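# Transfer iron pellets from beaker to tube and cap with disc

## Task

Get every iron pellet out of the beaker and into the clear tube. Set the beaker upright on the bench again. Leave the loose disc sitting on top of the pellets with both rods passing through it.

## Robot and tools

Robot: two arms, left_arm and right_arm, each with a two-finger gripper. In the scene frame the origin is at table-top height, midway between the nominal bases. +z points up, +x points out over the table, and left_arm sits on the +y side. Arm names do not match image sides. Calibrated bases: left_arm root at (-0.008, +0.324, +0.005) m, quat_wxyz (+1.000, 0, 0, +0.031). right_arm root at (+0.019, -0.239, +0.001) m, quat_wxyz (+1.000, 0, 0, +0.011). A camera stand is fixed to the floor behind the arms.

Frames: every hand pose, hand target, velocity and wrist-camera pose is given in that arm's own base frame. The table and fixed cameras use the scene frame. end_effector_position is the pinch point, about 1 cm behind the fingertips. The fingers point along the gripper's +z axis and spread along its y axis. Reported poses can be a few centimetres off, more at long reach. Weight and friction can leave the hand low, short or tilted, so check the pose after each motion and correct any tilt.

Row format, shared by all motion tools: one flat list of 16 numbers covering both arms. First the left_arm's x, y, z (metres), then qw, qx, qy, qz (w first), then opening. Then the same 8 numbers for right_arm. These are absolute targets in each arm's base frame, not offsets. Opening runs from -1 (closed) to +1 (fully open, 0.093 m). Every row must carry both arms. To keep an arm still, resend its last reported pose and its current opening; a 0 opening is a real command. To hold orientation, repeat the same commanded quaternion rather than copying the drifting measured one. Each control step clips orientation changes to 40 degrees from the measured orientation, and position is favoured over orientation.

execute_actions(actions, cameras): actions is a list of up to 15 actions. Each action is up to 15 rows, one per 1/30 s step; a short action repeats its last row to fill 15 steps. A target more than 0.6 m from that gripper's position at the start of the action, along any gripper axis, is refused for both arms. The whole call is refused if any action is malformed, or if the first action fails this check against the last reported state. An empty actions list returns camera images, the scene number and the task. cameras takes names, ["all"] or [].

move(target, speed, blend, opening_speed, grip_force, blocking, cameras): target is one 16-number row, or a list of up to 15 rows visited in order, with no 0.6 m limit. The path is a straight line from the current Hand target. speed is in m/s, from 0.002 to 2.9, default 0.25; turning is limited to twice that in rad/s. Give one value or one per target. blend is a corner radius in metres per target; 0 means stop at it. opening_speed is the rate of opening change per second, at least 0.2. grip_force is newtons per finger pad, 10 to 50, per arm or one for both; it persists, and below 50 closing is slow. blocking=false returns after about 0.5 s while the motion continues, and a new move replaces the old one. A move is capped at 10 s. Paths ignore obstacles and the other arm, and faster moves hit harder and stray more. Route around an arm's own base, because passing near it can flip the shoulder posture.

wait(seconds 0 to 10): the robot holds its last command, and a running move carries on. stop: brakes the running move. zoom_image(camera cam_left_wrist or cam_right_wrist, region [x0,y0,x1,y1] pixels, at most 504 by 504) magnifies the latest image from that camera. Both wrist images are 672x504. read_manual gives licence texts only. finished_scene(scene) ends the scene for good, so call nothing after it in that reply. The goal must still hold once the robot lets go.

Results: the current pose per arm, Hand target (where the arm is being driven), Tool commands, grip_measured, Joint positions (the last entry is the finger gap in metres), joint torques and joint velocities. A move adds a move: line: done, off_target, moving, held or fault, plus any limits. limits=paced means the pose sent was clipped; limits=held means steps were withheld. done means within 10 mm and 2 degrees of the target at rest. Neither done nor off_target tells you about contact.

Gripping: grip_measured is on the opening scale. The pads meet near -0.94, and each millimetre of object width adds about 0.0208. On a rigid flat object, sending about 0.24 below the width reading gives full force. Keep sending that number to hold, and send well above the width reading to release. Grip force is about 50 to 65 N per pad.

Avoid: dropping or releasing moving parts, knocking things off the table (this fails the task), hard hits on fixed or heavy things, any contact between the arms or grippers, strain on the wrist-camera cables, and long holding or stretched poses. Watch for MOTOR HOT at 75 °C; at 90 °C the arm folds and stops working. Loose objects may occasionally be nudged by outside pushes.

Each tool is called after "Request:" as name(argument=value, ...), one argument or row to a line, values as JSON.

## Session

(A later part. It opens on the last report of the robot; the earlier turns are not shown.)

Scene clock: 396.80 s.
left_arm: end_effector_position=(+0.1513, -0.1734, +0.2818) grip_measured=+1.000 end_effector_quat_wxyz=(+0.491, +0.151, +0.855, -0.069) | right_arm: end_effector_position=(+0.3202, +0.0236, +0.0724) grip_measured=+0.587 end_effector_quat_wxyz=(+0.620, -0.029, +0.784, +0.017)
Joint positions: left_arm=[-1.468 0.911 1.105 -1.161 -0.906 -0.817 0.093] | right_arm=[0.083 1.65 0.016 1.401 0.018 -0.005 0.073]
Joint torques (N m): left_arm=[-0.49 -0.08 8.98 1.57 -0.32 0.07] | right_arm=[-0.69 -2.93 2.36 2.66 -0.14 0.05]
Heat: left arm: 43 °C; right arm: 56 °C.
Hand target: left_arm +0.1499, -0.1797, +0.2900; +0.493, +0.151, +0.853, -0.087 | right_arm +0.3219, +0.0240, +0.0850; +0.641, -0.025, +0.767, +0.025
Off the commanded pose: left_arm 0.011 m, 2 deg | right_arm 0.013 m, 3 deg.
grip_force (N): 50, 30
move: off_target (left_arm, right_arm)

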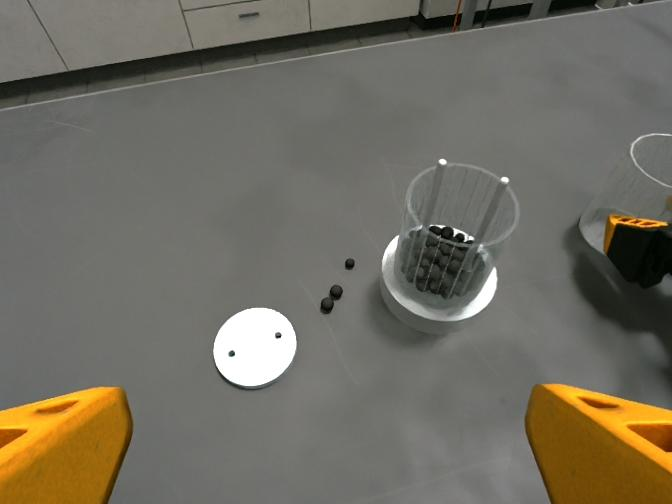

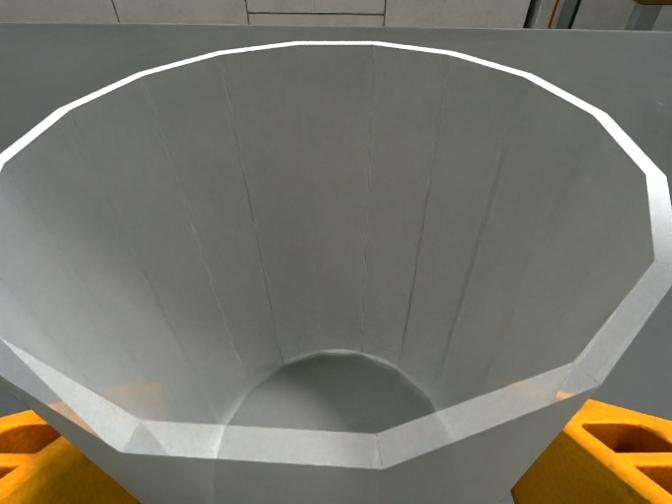

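Request:
move(
  target=[
    [0.15,-0.18,0.29,0.4925,0.1507,0.853,-0.087,1,0.322,0.024,0.084,0.643,-0.025,0.766,0.025,0.7],
    [0.15,-0.18,0.29,0.4925,0.1507,0.853,-0.087,1,0.322,0.024,0.084,0.643,-0.025,0.766,0.025,1],
    [0.15,-0.15,0.29,0.4925,0.1507,0.853,-0.087,1,0.322,0.023,0.22,0.68,-0.025,0.735,0.025,1],
    [0.25,-0.19,0.2,0,-0.574,0.819,0,1,0.24,-0.02,0.22,0.68,-0.025,0.735,0.025,1],
    [0.30,-0.20,0.16,0,-0.574,0.819,0,0,0.24,-0.02,0.22,0.68,-0.025,0.735,0.025,1],
  ],
  speed=[0.05,0.05,0.15,0.3,0.3],
  blend=[0,0,0.01,0.02,0],
  cameras=["all"],
)

Scene clock: 423.97 s.
left_arm: end_effector_position=(+0.2938, -0.1949, +0.1548) grip_measured=+0.002 end_effector_quat_wxyz=(-0.001, -0.577, +0.816, +0.019) | right_arm: end_effector_position=(+0.2407, -0.0207, +0.2156) grip_measured=+1.000 end_effector_quat_wxyz=(+0.673, -0.016, +0.739, +0.029)
Joint positions: left_arm=[-0.591 1.925 1.828 -1.51 -0.011 -1.823 0.045] | right_arm=[-0.406 0.228 0.252 -0.129 -0.469 -0.025 0.093]
Joint torques (N m): left_arm=[0.21 -7.65 8.29 0.34 0.1 0.07] | right_arm=[-0.79 1.16 7.42 2.05 -0.19 -0.2]
Heat: left arm: 43 °C; right arm: 59 °C.
Hand target: left_arm +0.2999, -0.1998, +0.1601; +0.000, -0.574, +0.819, +0.000 | right_arm +0.2400, -0.0200, +0.2201; +0.679, -0.025, +0.734, +0.025
Off the commanded pose: left_arm 0.010 m, 2 deg | right_arm 0.005 m, 2 deg.
grip_force (N): 50, 30
move: done; target 2's new opening was sent with right_arm's hand 0.012 m and 3 deg from that target

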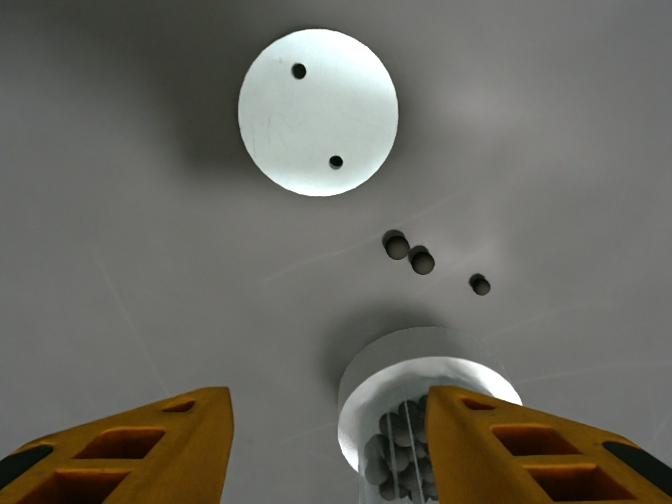

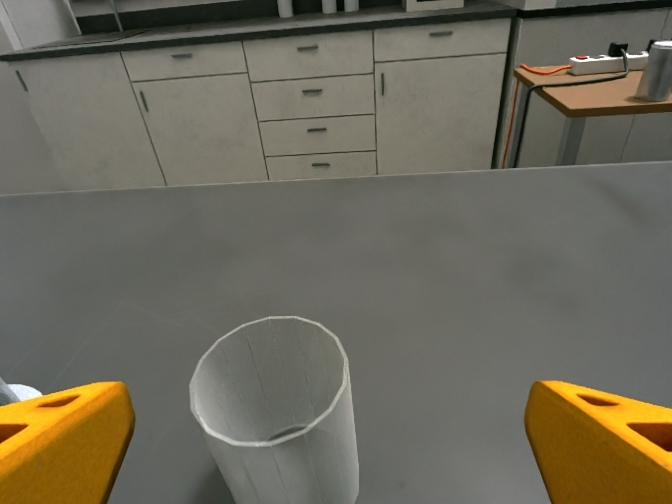

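Request:
move(
  target=[0.318,-0.234,0.075,0,-0.574,0.819,0,0,0.24,-0.02,0.22,0.68,-0.025,0.735,0.025,1],
  cameras=["cam_left_wrist"],
)

Scene clock: 441.67 s.
left_arm: end_effector_position=(+0.3160, -0.2286, +0.0754) grip_measured=+0.002 end_effector_quat_wxyz=(+0.001, -0.570, +0.822, +0.010) | right_arm: end_effector_position=(+0.2407, -0.0207, +0.2155) grip_measured=+1.000 end_effector_quat_wxyz=(+0.673, -0.016, +0.739, +0.029)
Joint positions: left_arm=[-0.63 2.058 1.703 -1.233 -0.008 -1.843 0.045] | right_arm=[-0.406 0.228 0.252 -0.129 -0.469 -0.025 0.093]
Joint torques (N m): left_arm=[-0.54 -8.43 6.75 0.4 0.06 -0.24] | right_arm=[-0.77 1.16 7.41 2.05 -0.19 -0.2]
Heat: left arm: 42 °C; right arm: 58 °C.
Hand target: left_arm +0.3180, -0.2340, +0.0751; +0.000, -0.574, +0.819, +0.000 | right_arm +0.2400, -0.0200, +0.2200; +0.679, -0.025, +0.734, +0.025
Off the commanded pose: left_arm 0.006 m, 1 deg | right_arm 0.005 m, 2 deg.
grip_force (N): 50, 30
move: done
Images, in order (width x height): cam_left_wrist 672x504.

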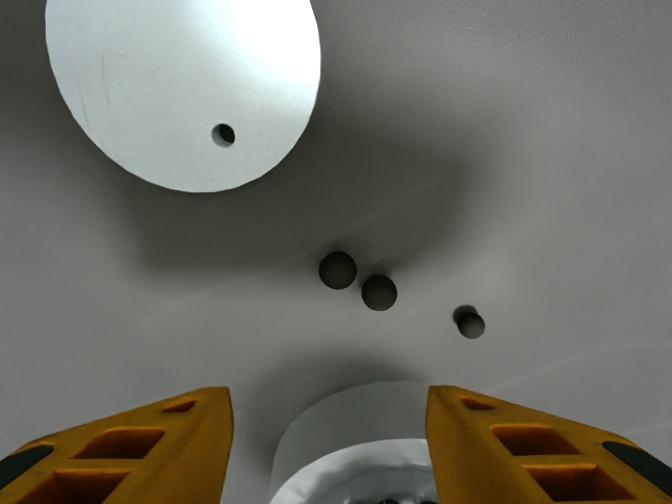

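Request:
move(
  target=[
    [0.3195,-0.2325,0.06,0,-0.656,0.755,0,-0.3,0.24,-0.02,0.22,0.68,-0.025,0.735,0.025,1],
    [0.3195,-0.2325,0.03,0,-0.656,0.755,0,-0.3,0.24,-0.02,0.22,0.68,-0.025,0.735,0.025,1],
  ],
  speed=0.15,
  cameras=["cam_left_wrist"],
)

Scene clock: 469.13 s.
left_arm: end_effector_position=(+0.3177, -0.2298, +0.0335) grip_measured=-0.298 end_effector_quat_wxyz=(+0.003, -0.650, +0.760, +0.005) | right_arm: end_effector_position=(+0.2407, -0.0207, +0.2155) grip_measured=+1.000 end_effector_quat_wxyz=(+0.673, -0.016, +0.739, +0.029)
Joint positions: left_arm=[-0.63 2.089 1.58 -1.07 -0.008 -2.046 0.031] | right_arm=[-0.406 0.228 0.252 -0.129 -0.469 -0.025 0.093]
Joint torques (N m): left_arm=[-0.02 -8.1 6.24 0.39 0.06 -0.24] | right_arm=[-0.79 1.16 7.42 2.05 -0.19 -0.2]
Heat: left arm: 39 °C; right arm: 58 °C.
Hand target: left_arm +0.3195, -0.2325, +0.0301; +0.000, -0.656, +0.755, +0.000 | right_arm +0.2400, -0.0200, +0.2201; +0.679, -0.025, +0.734, +0.025
Off the commanded pose: left_arm 0.005 m, 1 deg | right_arm 0.005 m, 2 deg.
grip_force (N): 50, 30
move: done
Images, in order (width x height): cam_left_wrist 672x504.

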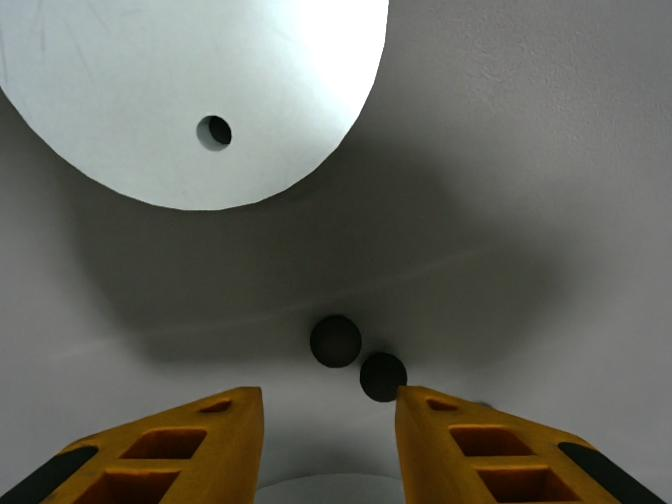

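Request:
move(
  target=[
    [0.321,-0.2295,0.03,0,-0.656,0.755,0,-0.3,0.24,-0.02,0.22,0.68,-0.025,0.735,0.025,1],
    [0.321,-0.2295,0.010,0,-0.656,0.755,0,-0.3,0.24,-0.02,0.22,0.68,-0.025,0.735,0.025,1],
  ],
  speed=0.05,
  cameras=["cam_left_wrist"],
)

Scene clock: 485.67 s.
left_arm: end_effector_position=(+0.3211, -0.2313, +0.0170) grip_measured=-0.298 end_effector_quat_wxyz=(+0.005, -0.651, +0.759, -0.005) | right_arm: end_effector_position=(+0.2407, -0.0207, +0.2154) grip_measured=+1.000 end_effector_quat_wxyz=(+0.672, -0.016, +0.739, +0.030)
Joint positions: left_arm=[-0.627 2.104 1.535 -0.99 -0.007 -2.046 0.031] | right_arm=[-0.406 0.228 0.252 -0.129 -0.469 -0.025 0.093]
Joint torques (N m): left_arm=[0.55 -7.69 5.78 0.38 0.06 -0.14] | right_arm=[-0.79 1.14 7.42 2.05 -0.19 -0.2]
Heat: left arm: 38 °C; right arm: 58 °C.
Hand target: left_arm +0.3208, -0.2294, +0.0103; +0.000, -0.656, +0.755, +0.000 | right_arm +0.2400, -0.0200, +0.2200; +0.679, -0.025, +0.734, +0.025
Off the commanded pose: left_arm 0.007 m, 1 deg | right_arm 0.005 m, 2 deg.
grip_force (N): 50, 30
move: done
Images, in order (width x height): cam_left_wrist 672x504.

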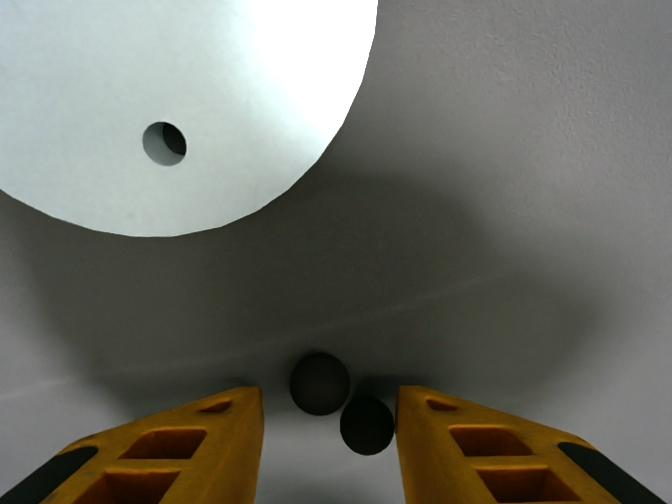

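Request:
move(
  target=[0.320,-0.2235,0.006,0,-0.656,0.755,0,-0.3,0.24,-0.02,0.22,0.68,-0.025,0.735,0.025,1],
  speed=0.05,
  cameras=["cam_left_wrist"],
)

Scene clock: 491.33 s.
left_arm: end_effector_position=(+0.3177, -0.2253, +0.0109) grip_measured=-0.298 end_effector_quat_wxyz=(+0.002, -0.654, +0.756, +0.003) | right_arm: end_effector_position=(+0.2407, -0.0207, +0.2154) grip_measured=+1.000 end_effector_quat_wxyz=(+0.672, -0.016, +0.739, +0.030)
Joint positions: left_arm=[-0.619 2.104 1.509 -0.981 -0.006 -2.046 0.031] | right_arm=[-0.406 0.228 0.252 -0.129 -0.469 -0.025 0.093]
Joint torques (N m): left_arm=[0.84 -8.31 5.15 0.48 0.04 -0.01] | right_arm=[-0.79 1.14 7.41 2.05 -0.19 -0.2]
Heat: left arm: 38 °C; right arm: 58 °C.
Hand target: left_arm +0.3199, -0.2235, +0.0061; +0.000, -0.656, +0.755, +0.000 | right_arm +0.2400, -0.0200, +0.2200; +0.679, -0.025, +0.734, +0.025
Off the commanded pose: left_arm 0.006 m, 0 deg | right_arm 0.005 m, 2 deg.
grip_force (N): 50, 30
move: done
Images, in order (width x height): cam_left_wrist 672x504.

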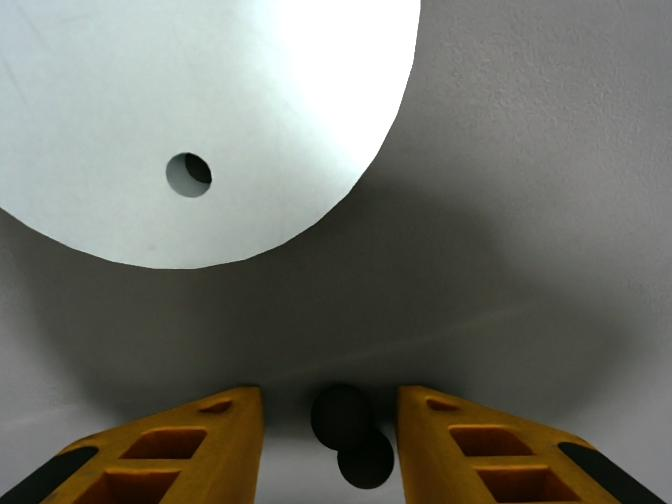

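Request:
move(
  target=[0.320,-0.2235,0.006,0,-0.656,0.755,0,-0.95,0.24,-0.02,0.22,0.68,-0.025,0.735,0.025,1],
  grip_force=[20,30],
  cameras=["cam_left_wrist"],
)

Scene clock: 498.77 s.
left_arm: end_effector_position=(+0.3193, -0.2264, +0.0109) grip_measured=-0.736 end_effector_quat_wxyz=(+0.003, -0.654, +0.756, -0.001) | right_arm: end_effector_position=(+0.2407, -0.0207, +0.2154) grip_measured=+1.000 end_effector_quat_wxyz=(+0.672, -0.016, +0.739, +0.030)
Joint positions: left_arm=[-0.619 2.104 1.509 -0.973 -0.006 -2.046 0.01] | right_arm=[-0.406 0.228 0.252 -0.129 -0.469 -0.025 0.093]
Joint torques (N m): left_arm=[0.85 -8.31 5.16 0.42 0.04 -0.01] | right_arm=[-0.79 1.14 7.42 2.06 -0.19 -0.2]
Heat: left arm: 38 °C; right arm: 58 °C.
Hand target: left_arm +0.3199, -0.2235, +0.0060; +0.000, -0.656, +0.755, +0.000 | right_arm +0.2400, -0.0200, +0.2200; +0.679, -0.025, +0.734, +0.025
Off the commanded pose: left_arm 0.006 m, 0 deg | right_arm 0.005 m, 2 deg.
grip_force (N): 20, 30
move: done
Images, in order (width x height): cam_left_wrist 672x504.

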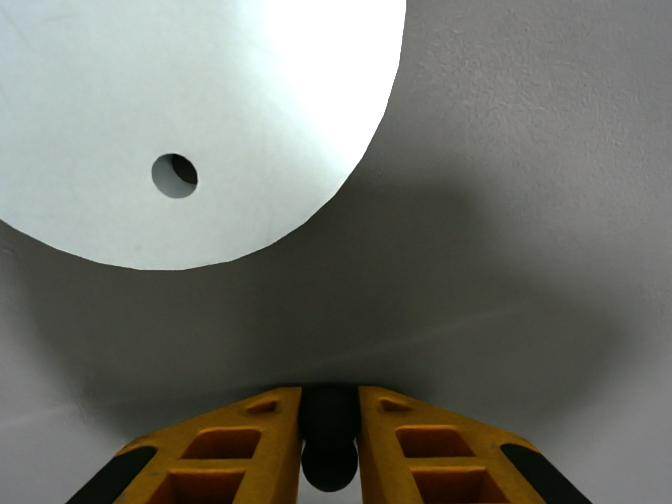

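Request:
move(
  target=[
    [0.320,-0.2235,0.12,0,-0.656,0.755,0,-0.95,0.24,-0.02,0.22,0.68,-0.025,0.735,0.025,1],
    [0.29,-0.20,0.24,0,-0.656,0.755,0,-0.95,0.24,-0.02,0.22,0.68,-0.025,0.735,0.025,1],
  ],
  speed=[0.08,0.2],
  blend=[0.02,0],
  cameras=["cam_left_wrist"],
)

Scene clock: 514.30 s.
left_arm: end_effector_position=(+0.2920, -0.2034, +0.2346) grip_measured=-0.745 end_effector_quat_wxyz=(+0.025, -0.655, +0.750, -0.087) | right_arm: end_effector_position=(+0.2407, -0.0207, +0.2154) grip_measured=+1.000 end_effector_quat_wxyz=(+0.672, -0.016, +0.739, +0.030)
Joint positions: left_arm=[-0.611 1.807 1.986 -1.569 -0.006 -2.046 0.009] | right_arm=[-0.406 0.228 0.252 -0.129 -0.469 -0.025 0.093]
Joint torques (N m): left_arm=[0.7 -7.2 7.27 0.48 0.05 0.07] | right_arm=[-0.79 1.16 7.42 2.05 -0.19 -0.2]
Heat: left arm: 40 °C; right arm: 58 °C.
Hand target: left_arm +0.2899, -0.2000, +0.2393; +0.022, -0.653, +0.752, -0.088 | right_arm +0.2400, -0.0200, +0.2200; +0.679, -0.025, +0.734, +0.025
Off the commanded pose: left_arm 0.007 m, 10 deg | right_arm 0.005 m, 2 deg.
joint sent to its limit (left arm) — joint 4 (wrist pitch), lower limit. The joint targets are off in orientation, not in position.
grip_force (N): 20, 30
move: off_target (left_arm)
Images, in order (width x height): cam_left_wrist 672x504.

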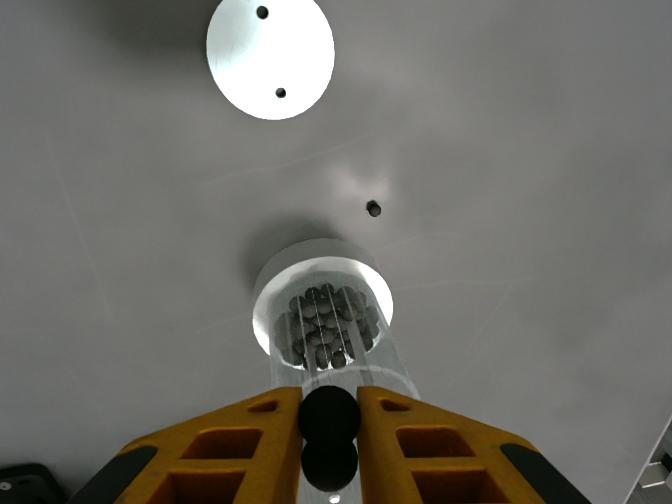

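Request:
move(
  target=[0.312,-0.325,0.20,0,-0.656,0.755,0,-0.95,0.24,-0.02,0.22,0.68,-0.025,0.735,0.025,1],
  speed=0.15,
  cameras=["all"],
)

Scene clock: 532.37 s.
left_arm: end_effector_position=(+0.3135, -0.3218, +0.1984) grip_measured=-0.746 end_effector_quat_wxyz=(-0.001, -0.594, +0.798, -0.099) | right_arm: end_effector_position=(+0.2407, -0.0207, +0.2154) grip_measured=+1.000 end_effector_quat_wxyz=(+0.672, -0.016, +0.739, +0.030)
Joint positions: left_arm=[-0.787 2.192 2.394 -1.575 0.029 -2.07 0.009] | right_arm=[-0.406 0.228 0.252 -0.129 -0.469 -0.025 0.093]
Joint torques (N m): left_arm=[-0.24 -8.58 8.23 0.58 0.12 -0.22] | right_arm=[-0.77 1.14 7.41 2.05 -0.19 -0.2]
Heat: left arm: 40 °C; right arm: 58 °C.
Hand target: left_arm +0.3120, -0.3246, +0.1996; -0.007, -0.598, +0.795, -0.100 | right_arm +0.2400, -0.0200, +0.2200; +0.679, -0.025, +0.734, +0.025
Off the commanded pose: left_arm 0.004 m, 14 deg | right_arm 0.005 m, 2 deg.
joint sent to its limit (left arm) — joint 4 (wrist pitch), lower limit; joint 6 (wrist roll), lower limit. The joint targets are off in orientation, not in position.
grip_force (N): 20, 30
move: off_target (left_arm)

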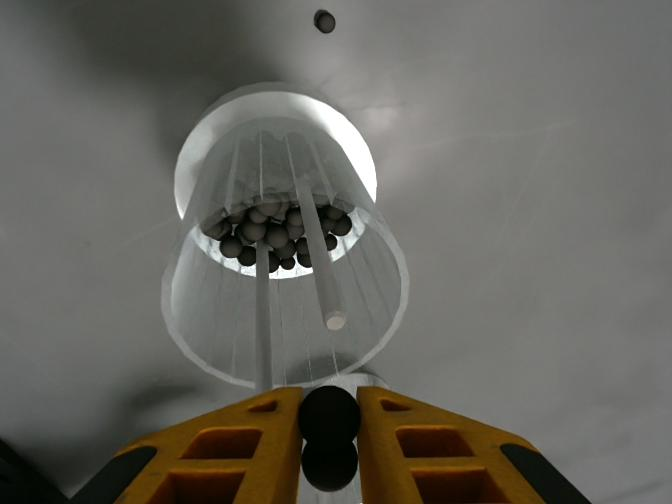

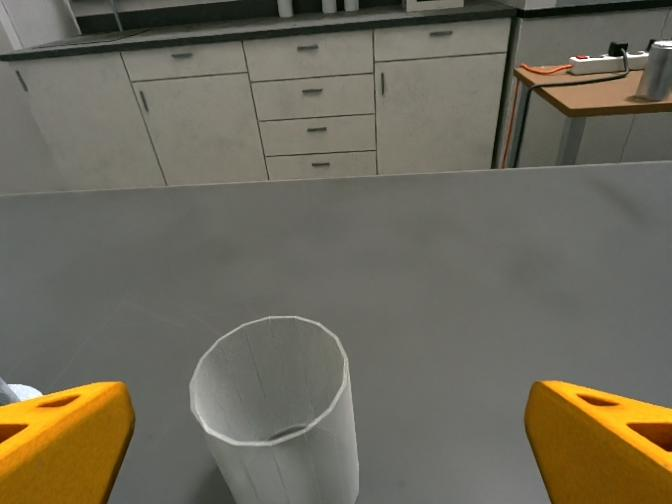

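Request:
move(
  target=[0.29,-0.329,0.173,0,-0.594,0.798,-0.1,-0.95,0.24,-0.02,0.22,0.68,-0.025,0.735,0.025,1],
  speed=0.1,
  cameras=["cam_left_wrist"],
)

Scene clock: 552.90 s.
left_arm: end_effector_position=(+0.2914, -0.3262, +0.1581) grip_measured=-0.746 end_effector_quat_wxyz=(-0.006, -0.579, +0.812, -0.075) | right_arm: end_effector_position=(+0.2407, -0.0207, +0.2154) grip_measured=+1.000 end_effector_quat_wxyz=(+0.672, -0.016, +0.739, +0.030)
Joint positions: left_arm=[-0.83 2.114 2.107 -1.416 0.03 -2.071 0.009] | right_arm=[-0.406 0.228 0.252 -0.129 -0.469 -0.025 0.093]
Joint torques (N m): left_arm=[-0.5 -12.03 6.01 0.77 0.05 -0.22] | right_arm=[-0.77 1.14 7.42 2.05 -0.19 -0.2]
Heat: left arm: 43 °C; right arm: 58 °C.
Hand target: left_arm +0.2900, -0.3286, +0.1729; -0.006, -0.580, +0.808, -0.099 | right_arm +0.2400, -0.0200, +0.2200; +0.679, -0.025, +0.734, +0.025
Off the commanded pose: left_arm 0.015 m, 4 deg | right_arm 0.005 m, 2 deg.
joint sent to its limit (left arm) — joint 6 (wrist roll), lower limit. The joint targets still meet the commanded pose.
grip_force (N): 20, 30
move: off_target (left_arm)
Images, in order (width x height): cam_left_wrist 672x504.

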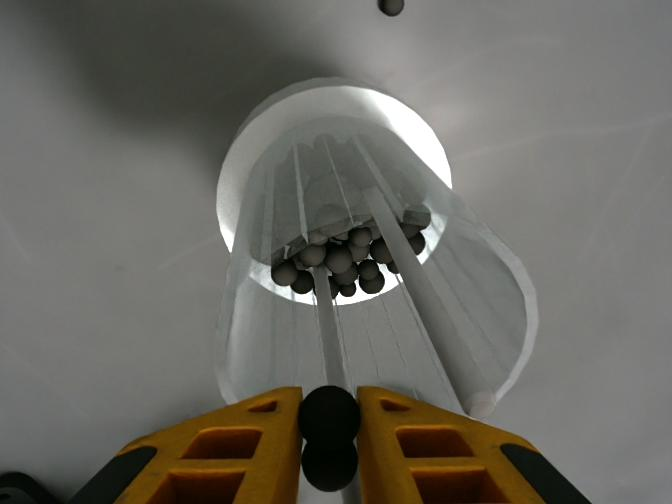

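Request:
move(
  target=[0.29,-0.329,0.173,0,-0.594,0.798,-0.1,-0.55,0.24,-0.02,0.22,0.68,-0.025,0.735,0.025,1],
  cameras=["cam_left_wrist"],
)

Scene clock: 563.10 s.
left_arm: end_effector_position=(+0.2915, -0.3264, +0.1581) grip_measured=-0.552 end_effector_quat_wxyz=(-0.006, -0.579, +0.812, -0.075) | right_arm: end_effector_position=(+0.2407, -0.0207, +0.2154) grip_measured=+1.000 end_effector_quat_wxyz=(+0.672, -0.016, +0.739, +0.030)
Joint positions: left_arm=[-0.83 2.114 2.107 -1.415 0.03 -2.071 0.019] | right_arm=[-0.406 0.228 0.252 -0.129 -0.469 -0.025 0.093]
Joint torques (N m): left_arm=[-0.5 -12.03 5.98 0.75 0.04 -0.22] | right_arm=[-0.79 1.14 7.42 2.06 -0.19 -0.2]
Heat: left arm: 49 °C; right arm: 58 °C.
Hand target: left_arm +0.2901, -0.3286, +0.1728; -0.006, -0.580, +0.808, -0.099 | right_arm +0.2400, -0.0200, +0.2200; +0.679, -0.025, +0.734, +0.025
Off the commanded pose: left_arm 0.015 m, 4 deg | right_arm 0.005 m, 2 deg.
joint sent to its limit (left arm) — joint 6 (wrist roll), lower limit. The joint targets still meet the commanded pose.
grip_force (N): 20, 30
move: off_target (left_arm)
Images, in order (width x height): cam_left_wrist 672x504.

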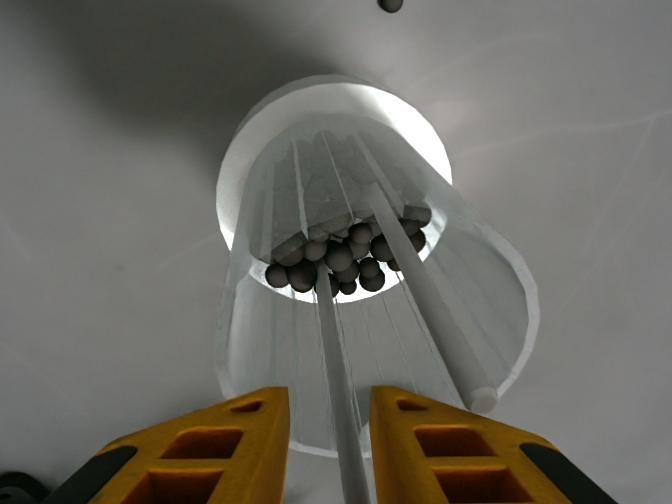

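Request:
move(
  target=[
    [0.29,-0.329,0.24,0,-0.594,0.798,-0.1,-0.55,0.24,-0.02,0.22,0.68,-0.025,0.735,0.025,1],
    [0.355,-0.26,0.14,0,-0.446,0.895,0,-0.35,0.24,-0.02,0.22,0.68,-0.025,0.735,0.025,1],
    [0.356,-0.278,0.055,0,-0.446,0.895,0,-0.35,0.24,-0.02,0.22,0.68,-0.025,0.735,0.025,1],
  ],
  speed=[0.1,0.25,0.15],
  blend=[0.02,0.02,0],
  cameras=["cam_left_wrist"],
)

Scene clock: 577.80 s.
left_arm: end_effector_position=(+0.3553, -0.2752, +0.0629) grip_measured=-0.352 end_effector_quat_wxyz=(-0.004, -0.443, +0.896, -0.003) | right_arm: end_effector_position=(+0.2407, -0.0207, +0.2154) grip_measured=+1.000 end_effector_quat_wxyz=(+0.672, -0.016, +0.739, +0.030)
Joint positions: left_arm=[-0.655 2.304 2.047 -1.311 0.011 -1.574 0.028] | right_arm=[-0.406 0.228 0.252 -0.129 -0.469 -0.025 0.093]
Joint torques (N m): left_arm=[-0.84 -9.16 6.04 0.48 -0.15 -0.23] | right_arm=[-0.79 1.16 7.41 2.05 -0.19 -0.2]
Heat: left arm: 51 °C; right arm: 58 °C.
Hand target: left_arm +0.3559, -0.2778, +0.0550; +0.000, -0.446, +0.895, +0.000 | right_arm +0.2400, -0.0200, +0.2200; +0.679, -0.025, +0.734, +0.025
Off the commanded pose: left_arm 0.008 m, 1 deg | right_arm 0.005 m, 2 deg.
grip_force (N): 20, 30
move: done; blend cut to 0 m at target 2; target 2's new opening was sent with left_arm's hand 0.007 m and 3 deg from that target
Images, in order (width x height): cam_left_wrist 672x504.

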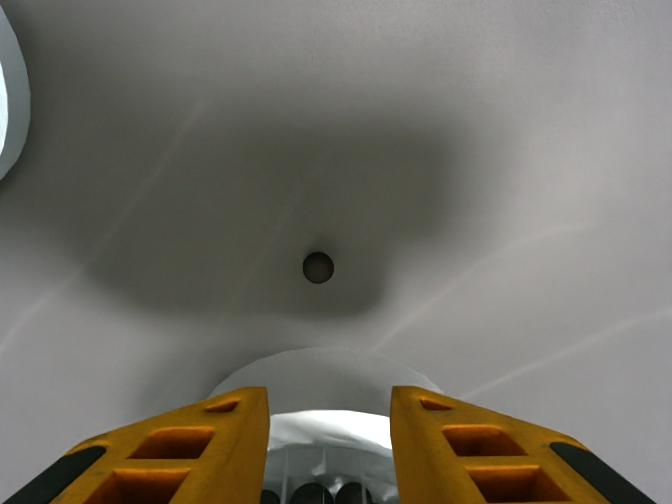

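Request:
move(
  target=[
    [0.359,-0.2675,0.03,0,-0.446,0.895,0,-0.35,0.24,-0.02,0.22,0.68,-0.025,0.735,0.025,1],
    [0.359,-0.2675,0.004,0,-0.446,0.895,0,-0.35,0.24,-0.02,0.22,0.68,-0.025,0.735,0.025,1],
  ],
  speed=0.06,
  cameras=["cam_left_wrist"],
)

Scene clock: 593.10 s.
left_arm: end_effector_position=(+0.3547, -0.2705, +0.0131) grip_measured=-0.352 end_effector_quat_wxyz=(-0.004, -0.447, +0.895, -0.003) | right_arm: end_effector_position=(+0.2407, -0.0207, +0.2154) grip_measured=+1.000 end_effector_quat_wxyz=(+0.672, -0.016, +0.739, +0.030)
Joint positions: left_arm=[-0.647 2.315 1.866 -1.12 0.011 -1.574 0.028] | right_arm=[-0.406 0.228 0.252 -0.129 -0.469 -0.025 0.093]
Joint torques (N m): left_arm=[0.62 -8.92 5.93 0.51 -0.15 0.03] | right_arm=[-0.79 1.16 7.42 2.05 -0.19 -0.2]
Heat: left arm: 51 °C; right arm: 58 °C.
Hand target: left_arm +0.3587, -0.2674, +0.0042; +0.000, -0.446, +0.895, +0.000 | right_arm +0.2400, -0.0200, +0.2200; +0.679, -0.025, +0.734, +0.025
Off the commanded pose: left_arm 0.010 m, 1 deg | right_arm 0.005 m, 2 deg.
grip_force (N): 20, 30
move: done
Images, in order (width x height): cam_left_wrist 672x504.

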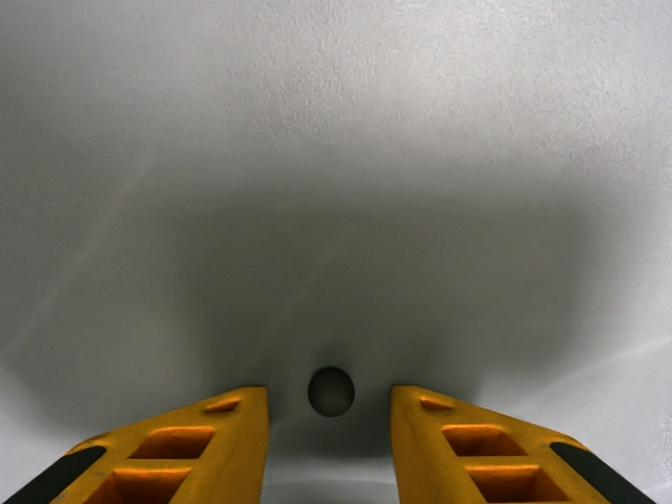

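Request:
move(
  target=[
    [0.36,-0.2655,-0.002,0,-0.446,0.895,0,-0.35,0.24,-0.02,0.22,0.68,-0.025,0.735,0.025,1],
    [0.36,-0.2655,-0.002,0,-0.446,0.895,0,-0.98,0.24,-0.02,0.22,0.68,-0.025,0.735,0.025,1],
    [0.36,-0.2655,0.06,0,-0.446,0.895,0,-0.98,0.24,-0.02,0.22,0.68,-0.025,0.735,0.025,1],
  ],
  speed=0.04,
  cameras=["cam_left_wrist"],
)

Scene clock: 604.57 s.
left_arm: end_effector_position=(+0.3549, -0.2685, +0.0459) grip_measured=-0.827 end_effector_quat_wxyz=(-0.010, -0.448, +0.894, +0.007) | right_arm: end_effector_position=(+0.2407, -0.0207, +0.2154) grip_measured=+1.000 end_effector_quat_wxyz=(+0.672, -0.016, +0.739, +0.030)
Joint positions: left_arm=[-0.644 2.315 1.997 -1.275 0.011 -1.573 0.006] | right_arm=[-0.406 0.228 0.252 -0.129 -0.469 -0.025 0.093]
Joint torques (N m): left_arm=[0.72 -11.73 8.49 0.04 -0.14 0.08] | right_arm=[-0.79 1.16 7.41 2.06 -0.19 -0.2]
Heat: left arm: 50 °C; right arm: 58 °C.
Hand target: left_arm +0.3599, -0.2654, +0.0599; +0.000, -0.446, +0.895, +0.000 | right_arm +0.2400, -0.0200, +0.2200; +0.679, -0.025, +0.734, +0.025
Off the commanded pose: left_arm 0.015 m, 1 deg | right_arm 0.005 m, 2 deg.
grip_force (N): 20, 30
move: off_target (left_arm); target 2's new opening was sent with left_arm's hand 0.015 m and 1 deg from that target
Images, in order (width x height): cam_left_wrist 672x504.

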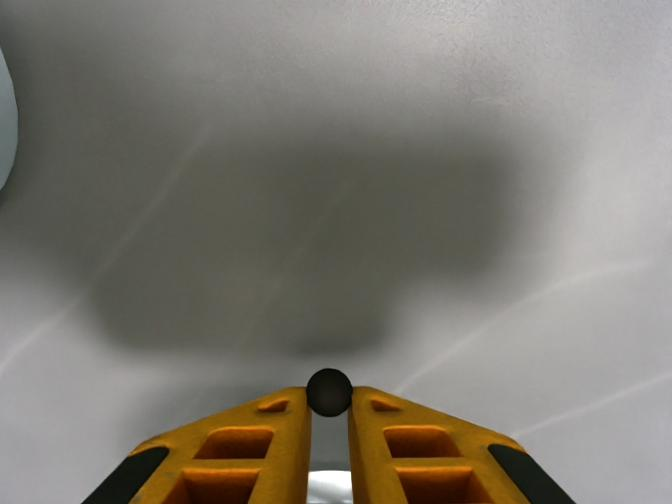

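Gripped. Now back over the tube, same drop pose.

Request:
move(
  target=[
    [0.345,-0.23,0.15,0,-0.446,0.895,0,-0.98,0.24,-0.02,0.22,0.68,-0.025,0.735,0.025,1],
    [0.29,-0.27,0.235,0,-0.594,0.798,-0.1,-0.98,0.24,-0.02,0.22,0.68,-0.025,0.735,0.025,1],
    [0.29,-0.329,0.22,0,-0.594,0.798,-0.1,-0.98,0.24,-0.02,0.22,0.68,-0.025,0.735,0.025,1],
    [0.29,-0.329,0.175,0,-0.594,0.798,-0.1,-0.98,0.24,-0.02,0.22,0.68,-0.025,0.735,0.025,1],
  ],
  speed=0.12,
  blend=[0.02,0.02,0.01,0],
  cameras=["cam_left_wrist"],
)

Scene clock: 614.53 s.
left_arm: end_effector_position=(+0.2910, -0.3268, +0.1612) grip_measured=-0.828 end_effector_quat_wxyz=(-0.008, -0.578, +0.812, -0.077) | right_arm: end_effector_position=(+0.2407, -0.0207, +0.2154) grip_measured=+1.000 end_effector_quat_wxyz=(+0.672, -0.016, +0.739, +0.030)
Joint positions: left_arm=[-0.83 2.114 2.12 -1.426 0.034 -2.07 0.005] | right_arm=[-0.406 0.228 0.252 -0.129 -0.469 -0.025 0.093]
Joint torques (N m): left_arm=[-0.5 -11.85 5.94 0.76 0 -0.22] | right_arm=[-0.79 1.14 7.42 2.05 -0.19 -0.2]
Heat: left arm: 52 °C; right arm: 58 °C.
Hand target: left_arm +0.2901, -0.3286, +0.1749; -0.006, -0.580, +0.808, -0.099 | right_arm +0.2400, -0.0200, +0.2200; +0.679, -0.025, +0.734, +0.025
Off the commanded pose: left_arm 0.014 m, 4 deg | right_arm 0.005 m, 2 deg.
joint sent to its limit (left arm) — joint 6 (wrist roll), lower limit. The joint targets still meet the commanded pose.
grip_force (N): 20, 30
move: off_target (left_arm)
Images, in order (width x height): cam_left_wrist 672x504.

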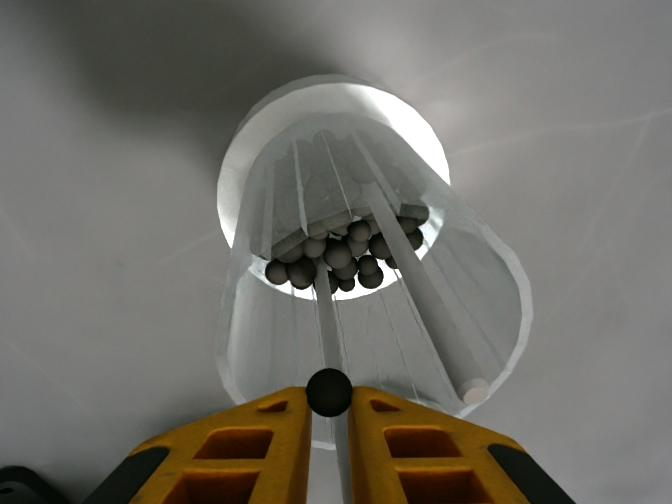

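Request:
move(
  target=[
    [0.29,-0.329,0.175,0,-0.594,0.798,-0.1,-0.6,0.24,-0.02,0.22,0.68,-0.025,0.735,0.025,1],
    [0.29,-0.329,0.175,0,-0.594,0.798,-0.1,-0.5,0.24,-0.02,0.22,0.68,-0.025,0.735,0.025,1],
    [0.29,-0.32,0.24,0,-0.594,0.798,-0.1,-0.5,0.24,-0.02,0.22,0.68,-0.025,0.735,0.025,1],
    [0.30,-0.22,0.235,0,-0.5,0.866,0,1,0.24,-0.02,0.22,0.68,-0.025,0.735,0.025,1],
  ],
  speed=[0.12,0.12,0.12,0.25],
  blend=[0,0,0.02,0],
  grip_force=[50,30],
  cameras=["all"],
)

Scene clock: 629.03 s.
left_arm: end_effector_position=(+0.3045, -0.2272, +0.2260) grip_measured=+0.999 end_effector_quat_wxyz=(+0.026, -0.504, +0.859, -0.084) | right_arm: end_effector_position=(+0.2407, -0.0207, +0.2154) grip_measured=+1.000 end_effector_quat_wxyz=(+0.672, -0.016, +0.739, +0.030)
Joint positions: left_arm=[-0.633 1.907 2.084 -1.572 0.018 -1.695 0.093] | right_arm=[-0.406 0.228 0.252 -0.129 -0.469 -0.025 0.093]
Joint torques (N m): left_arm=[0.05 -9.69 5.74 0.53 -0.2 0.1] | right_arm=[-0.77 1.14 7.41 2.06 -0.19 -0.2]
Heat: left arm: 56 °C; right arm: 58 °C.
Hand target: left_arm +0.3000, -0.2201, +0.2343; +0.036, -0.499, +0.862, -0.084 | right_arm +0.2400, -0.0200, +0.2200; +0.679, -0.025, +0.734, +0.025
Off the commanded pose: left_arm 0.012 m, 10 deg | right_arm 0.005 m, 2 deg.
joint sent to its limit (left arm) — joint 4 (wrist pitch), lower limit. The joint targets are off in orientation, not in position.
grip_force (N): 50, 30
move: off_target (left_arm); target 2's new opening was sent with left_arm's hand 0.014 m and 4 deg from that target; target 4's new opening was sent with left_arm's hand 0.012 m and 10 deg from that target

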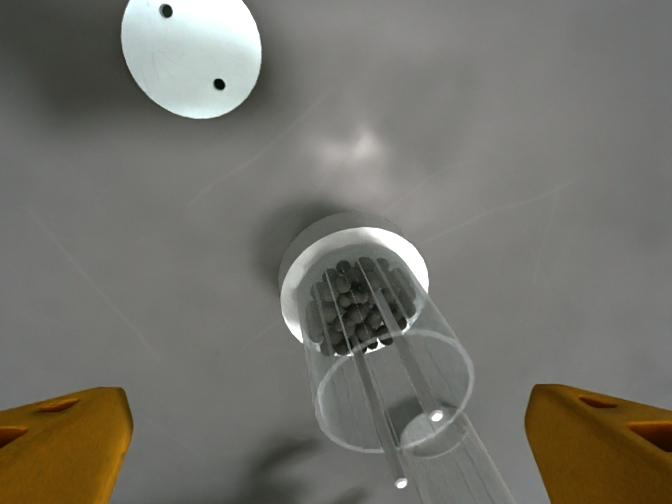

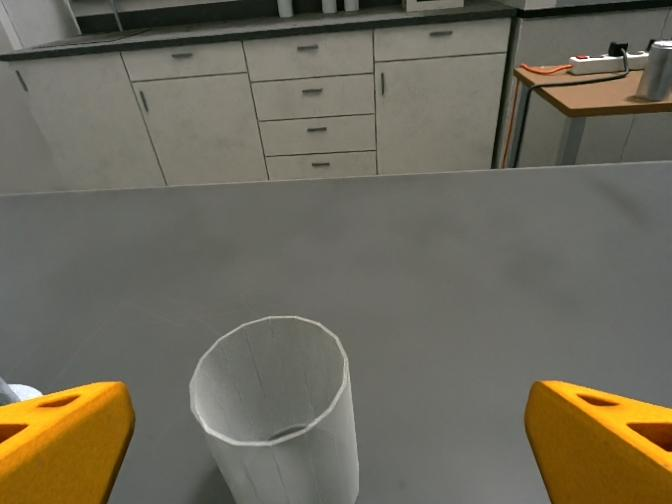

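Request:
move(
  target=[
    [0.29,-0.17,0.2,0,-0.2,0.98,0,1,0.24,-0.02,0.22,0.68,-0.025,0.735,0.025,1],
    [0.297,-0.152,0.10,0,-0.0175,0.9998,0,1,0.24,-0.02,0.22,0.68,-0.025,0.735,0.025,1],
  ],
  blend=[0.03,0],
  cameras=["cam_left_wrist"],
)

Scene clock: 683.17 s.
left_arm: end_effector_position=(+0.2922, -0.1539, +0.0926) grip_measured=+0.999 end_effector_quat_wxyz=(-0.021, -0.020, +1.000, +0.008) | right_arm: end_effector_position=(+0.2407, -0.0207, +0.2154) grip_measured=+1.000 end_effector_quat_wxyz=(+0.672, -0.016, +0.739, +0.030)
Joint positions: left_arm=[-0.481 1.842 1.471 -1.243 0.006 -0.522 0.093] | right_arm=[-0.406 0.228 0.252 -0.129 -0.469 -0.025 0.093]
Joint torques (N m): left_arm=[0.73 -9.39 5.81 0.49 -0.07 0.06] | right_arm=[-0.79 1.16 7.41 2.06 -0.19 -0.2]
Heat: left arm: 54 °C; right arm: 58 °C.
Hand target: left_arm +0.2969, -0.1519, +0.1000; +0.000, -0.018, +1.000, +0.000 | right_arm +0.2400, -0.0200, +0.2200; +0.679, -0.025, +0.734, +0.025
Off the commanded pose: left_arm 0.009 m, 3 deg | right_arm 0.005 m, 2 deg.
grip_force (N): 50, 30
move: off_target (left_arm)
Images, in order (width x height): cam_left_wrist 672x504.

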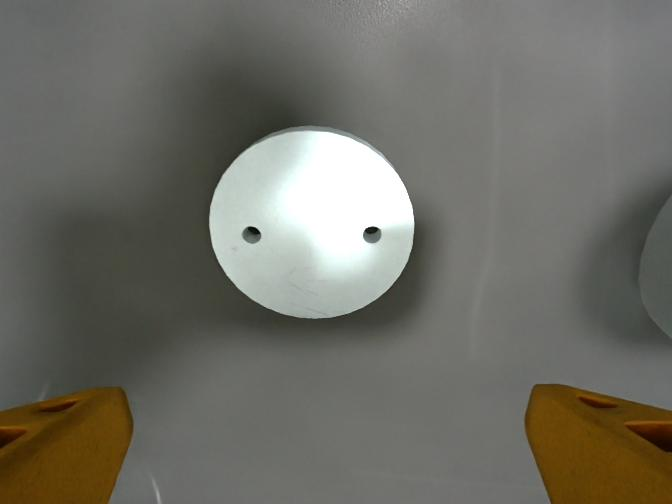

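Request:
move(
  target=[
    [0.30,-0.145,0.035,0.02,-0.016,0.9997,-0.008,1,0.24,-0.02,0.22,0.68,-0.025,0.735,0.025,1],
  ],
  speed=0.15,
  cameras=["cam_left_wrist"],
)

Scene clock: 697.70 s.
left_arm: end_effector_position=(+0.2949, -0.1472, +0.0347) grip_measured=+0.999 end_effector_quat_wxyz=(+0.008, -0.019, +1.000, -0.008) | right_arm: end_effector_position=(+0.2407, -0.0207, +0.2154) grip_measured=+1.000 end_effector_quat_wxyz=(+0.672, -0.016, +0.739, +0.030)
Joint positions: left_arm=[-0.46 1.836 1.226 -0.939 0.006 -0.497 0.093] | right_arm=[-0.406 0.228 0.252 -0.129 -0.469 -0.025 0.093]
Joint torques (N m): left_arm=[0.65 -7.28 5.78 0.62 -0.11 0.08] | right_arm=[-0.79 1.14 7.41 2.06 -0.19 -0.2]
Heat: left arm: 51 °C; right arm: 58 °C.
Hand target: left_arm +0.3000, -0.1450, +0.0351; +0.020, -0.016, +1.000, -0.008 | right_arm +0.2400, -0.0200, +0.2200; +0.679, -0.025, +0.734, +0.025
Off the commanded pose: left_arm 0.006 m, 1 deg | right_arm 0.005 m, 2 deg.
grip_force (N): 50, 30
move: done
Images, in order (width x height): cam_left_wrist 672x504.

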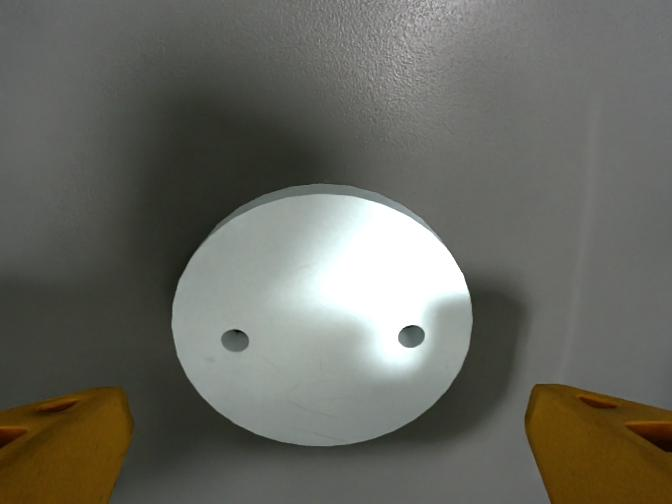

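Request:
move(
  target=[
    [0.3025,-0.1432,0.012,0.02,-0.016,0.9997,-0.008,1,0.24,-0.02,0.22,0.68,-0.025,0.735,0.025,1],
    [0.3025,-0.1432,0.012,0.02,-0.016,0.9997,-0.008,0.2,0.24,-0.02,0.22,0.68,-0.025,0.735,0.025,1],
  ],
  speed=0.05,
  grip_force=[35,30],
  cameras=["cam_left_wrist"],
)

Scene clock: 709.17 s.
left_arm: end_effector_position=(+0.2985, -0.1461, +0.0166) grip_measured=+0.556 end_effector_quat_wxyz=(+0.015, -0.018, +1.000, -0.011) | right_arm: end_effector_position=(+0.2407, -0.0207, +0.2154) grip_measured=+1.000 end_effector_quat_wxyz=(+0.672, -0.016, +0.739, +0.030)
Joint positions: left_arm=[-0.452 1.859 1.178 -0.851 0.006 -0.489 0.072] | right_arm=[-0.406 0.228 0.252 -0.129 -0.469 -0.025 0.093]
Joint torques (N m): left_arm=[0.73 -6.09 5.78 0.66 -0.11 0.09] | right_arm=[-0.77 1.16 7.42 2.05 -0.19 -0.2]
Heat: left arm: 48 °C; right arm: 58 °C.
Hand target: left_arm +0.3024, -0.1432, +0.0122; +0.020, -0.016, +1.000, -0.008 | right_arm +0.2400, -0.0200, +0.2200; +0.679, -0.025, +0.734, +0.025
Off the commanded pose: left_arm 0.007 m, 1 deg | right_arm 0.005 m, 2 deg.
grip_force (N): 35, 30
move: done
Images, in order (width x height): cam_left_wrist 672x504.

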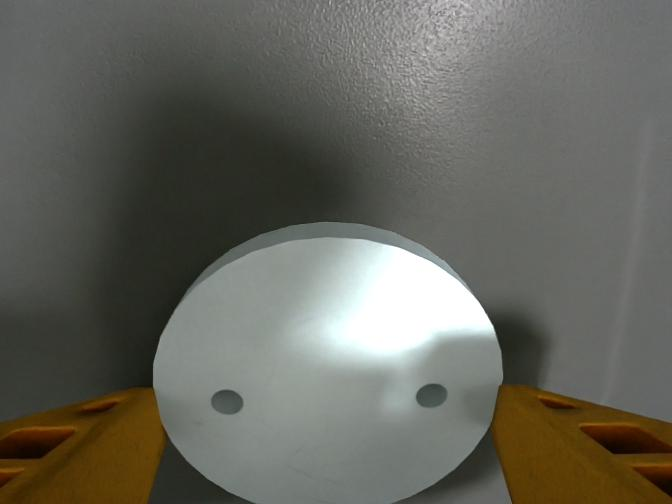

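Request:
move(
  target=[
    [0.3025,-0.1432,0.10,0.02,-0.016,0.9997,-0.008,0.2,0.20,0.06,0.22,0.6,0,0.8,0,1],
    [0.29,-0.22,0.225,0,0.2,0.98,0,0.2,0.16,0.215,0.2,0.5,0,0.866,0,1],
    [0.299,-0.335,0.225,0,0.396,0.918,0,0.2,0.16,0.215,0.2,0.5,0,0.866,0,1],
  ],
  speed=[0.1,0.2,0.15],
  blend=[0.02,0.02,0],
  cameras=["all"],
)

Scene clock: 732.87 s.
left_arm: end_effector_position=(+0.2988, -0.3324, +0.2232) grip_measured=+0.546 end_effector_quat_wxyz=(+0.117, +0.383, +0.914, -0.058) | right_arm: end_effector_position=(+0.1611, +0.2103, +0.1939) grip_measured=+1.000 end_effector_quat_wxyz=(+0.500, -0.008, +0.866, -0.010)
Joint positions: left_arm=[-0.836 2.147 2.414 -1.577 0.006 -0.043 0.071] | right_arm=[1.499 1.314 1.007 -1.158 1.043 1.419 0.093]
Joint torques (N m): left_arm=[-0.57 -8.16 8.49 0.82 -0.01 0.07] | right_arm=[0.44 -2.89 8.5 0.4 0.65 0.13]
Heat: left arm: 45 °C; right arm: 56 °C.
Hand target: left_arm +0.2988, -0.3347, +0.2245; +0.119, +0.392, +0.911, -0.056 | right_arm +0.1600, +0.2149, +0.1999; +0.500, +0.000, +0.866, +0.000
Off the commanded pose: left_arm 0.003 m, 15 deg | right_arm 0.008 m, 2 deg.
joint sent to its limit (left arm) — joint 4 (wrist pitch), lower limit. The joint targets are off in orientation, not in position.
grip_force (N): 35, 30
move: off_target (left_arm)

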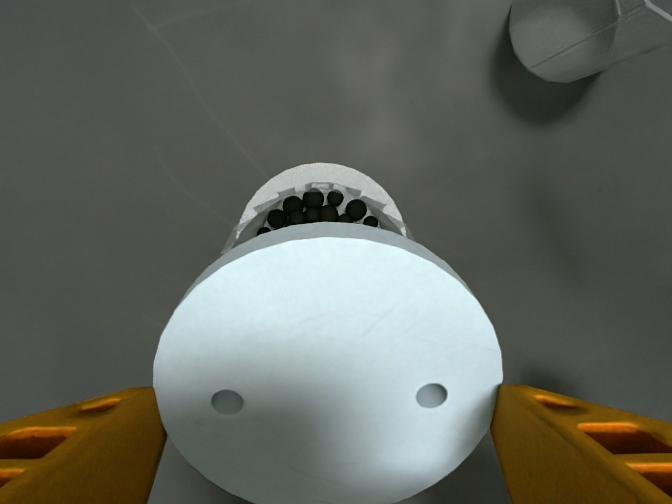

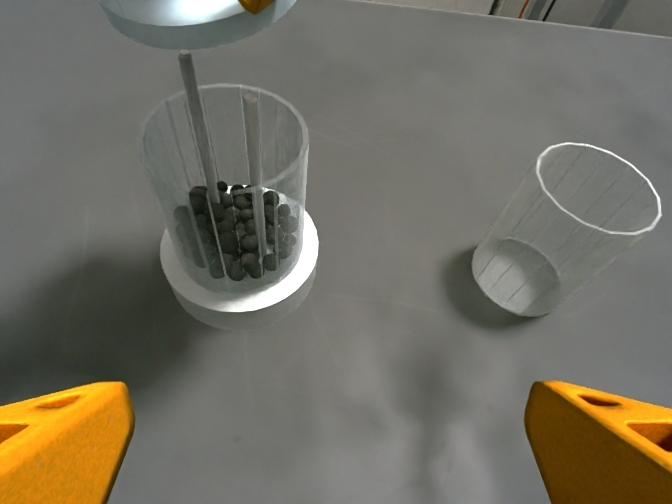

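Request:
move(
  target=[0.299,-0.345,0.187,0,0.396,0.918,0,0.2,0.15,0.25,0.185,0.5736,0,0.819,0,1],
  speed=0.1,
  cameras=["all"],
)

Scene clock: 743.10 s.
left_arm: end_effector_position=(+0.2999, -0.3419, +0.1863) grip_measured=+0.546 end_effector_quat_wxyz=(+0.078, +0.391, +0.916, -0.041) | right_arm: end_effector_position=(+0.1506, +0.2447, +0.1777) grip_measured=+1.000 end_effector_quat_wxyz=(+0.567, -0.008, +0.824, -0.011)
Joint positions: left_arm=[-0.848 2.233 2.414 -1.577 0.006 -0.042 0.071] | right_arm=[1.598 1.531 1.028 -1.161 1.204 1.643 0.093]
Joint torques (N m): left_arm=[-0.87 -8.76 8.28 0.64 -0.04 -0.07] | right_arm=[0.38 -4.27 7.86 0.09 0.92 0.16]
Heat: left arm: 47 °C; right arm: 52 °C.
Hand target: left_arm +0.2987, -0.3447, +0.1866; +0.079, +0.394, +0.915, -0.038 | right_arm +0.1500, +0.2499, +0.1850; +0.574, +0.000, +0.819, +0.001
Off the commanded pose: left_arm 0.003 m, 10 deg | right_arm 0.009 m, 2 deg.
joint sent to its limit (left arm) — joint 4 (wrist pitch), lower limit. The joint targets are off in orientation, not in position.
grip_force (N): 35, 30
move: off_target (left_arm)

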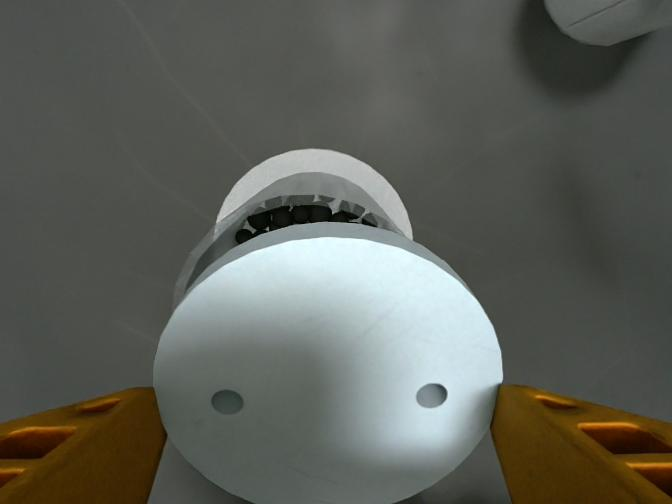

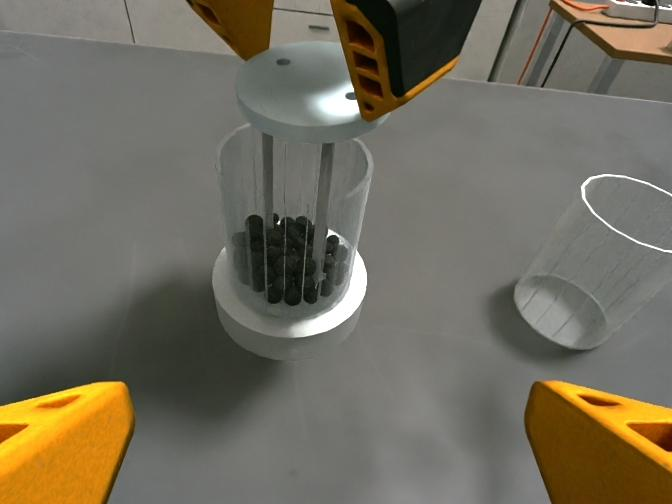

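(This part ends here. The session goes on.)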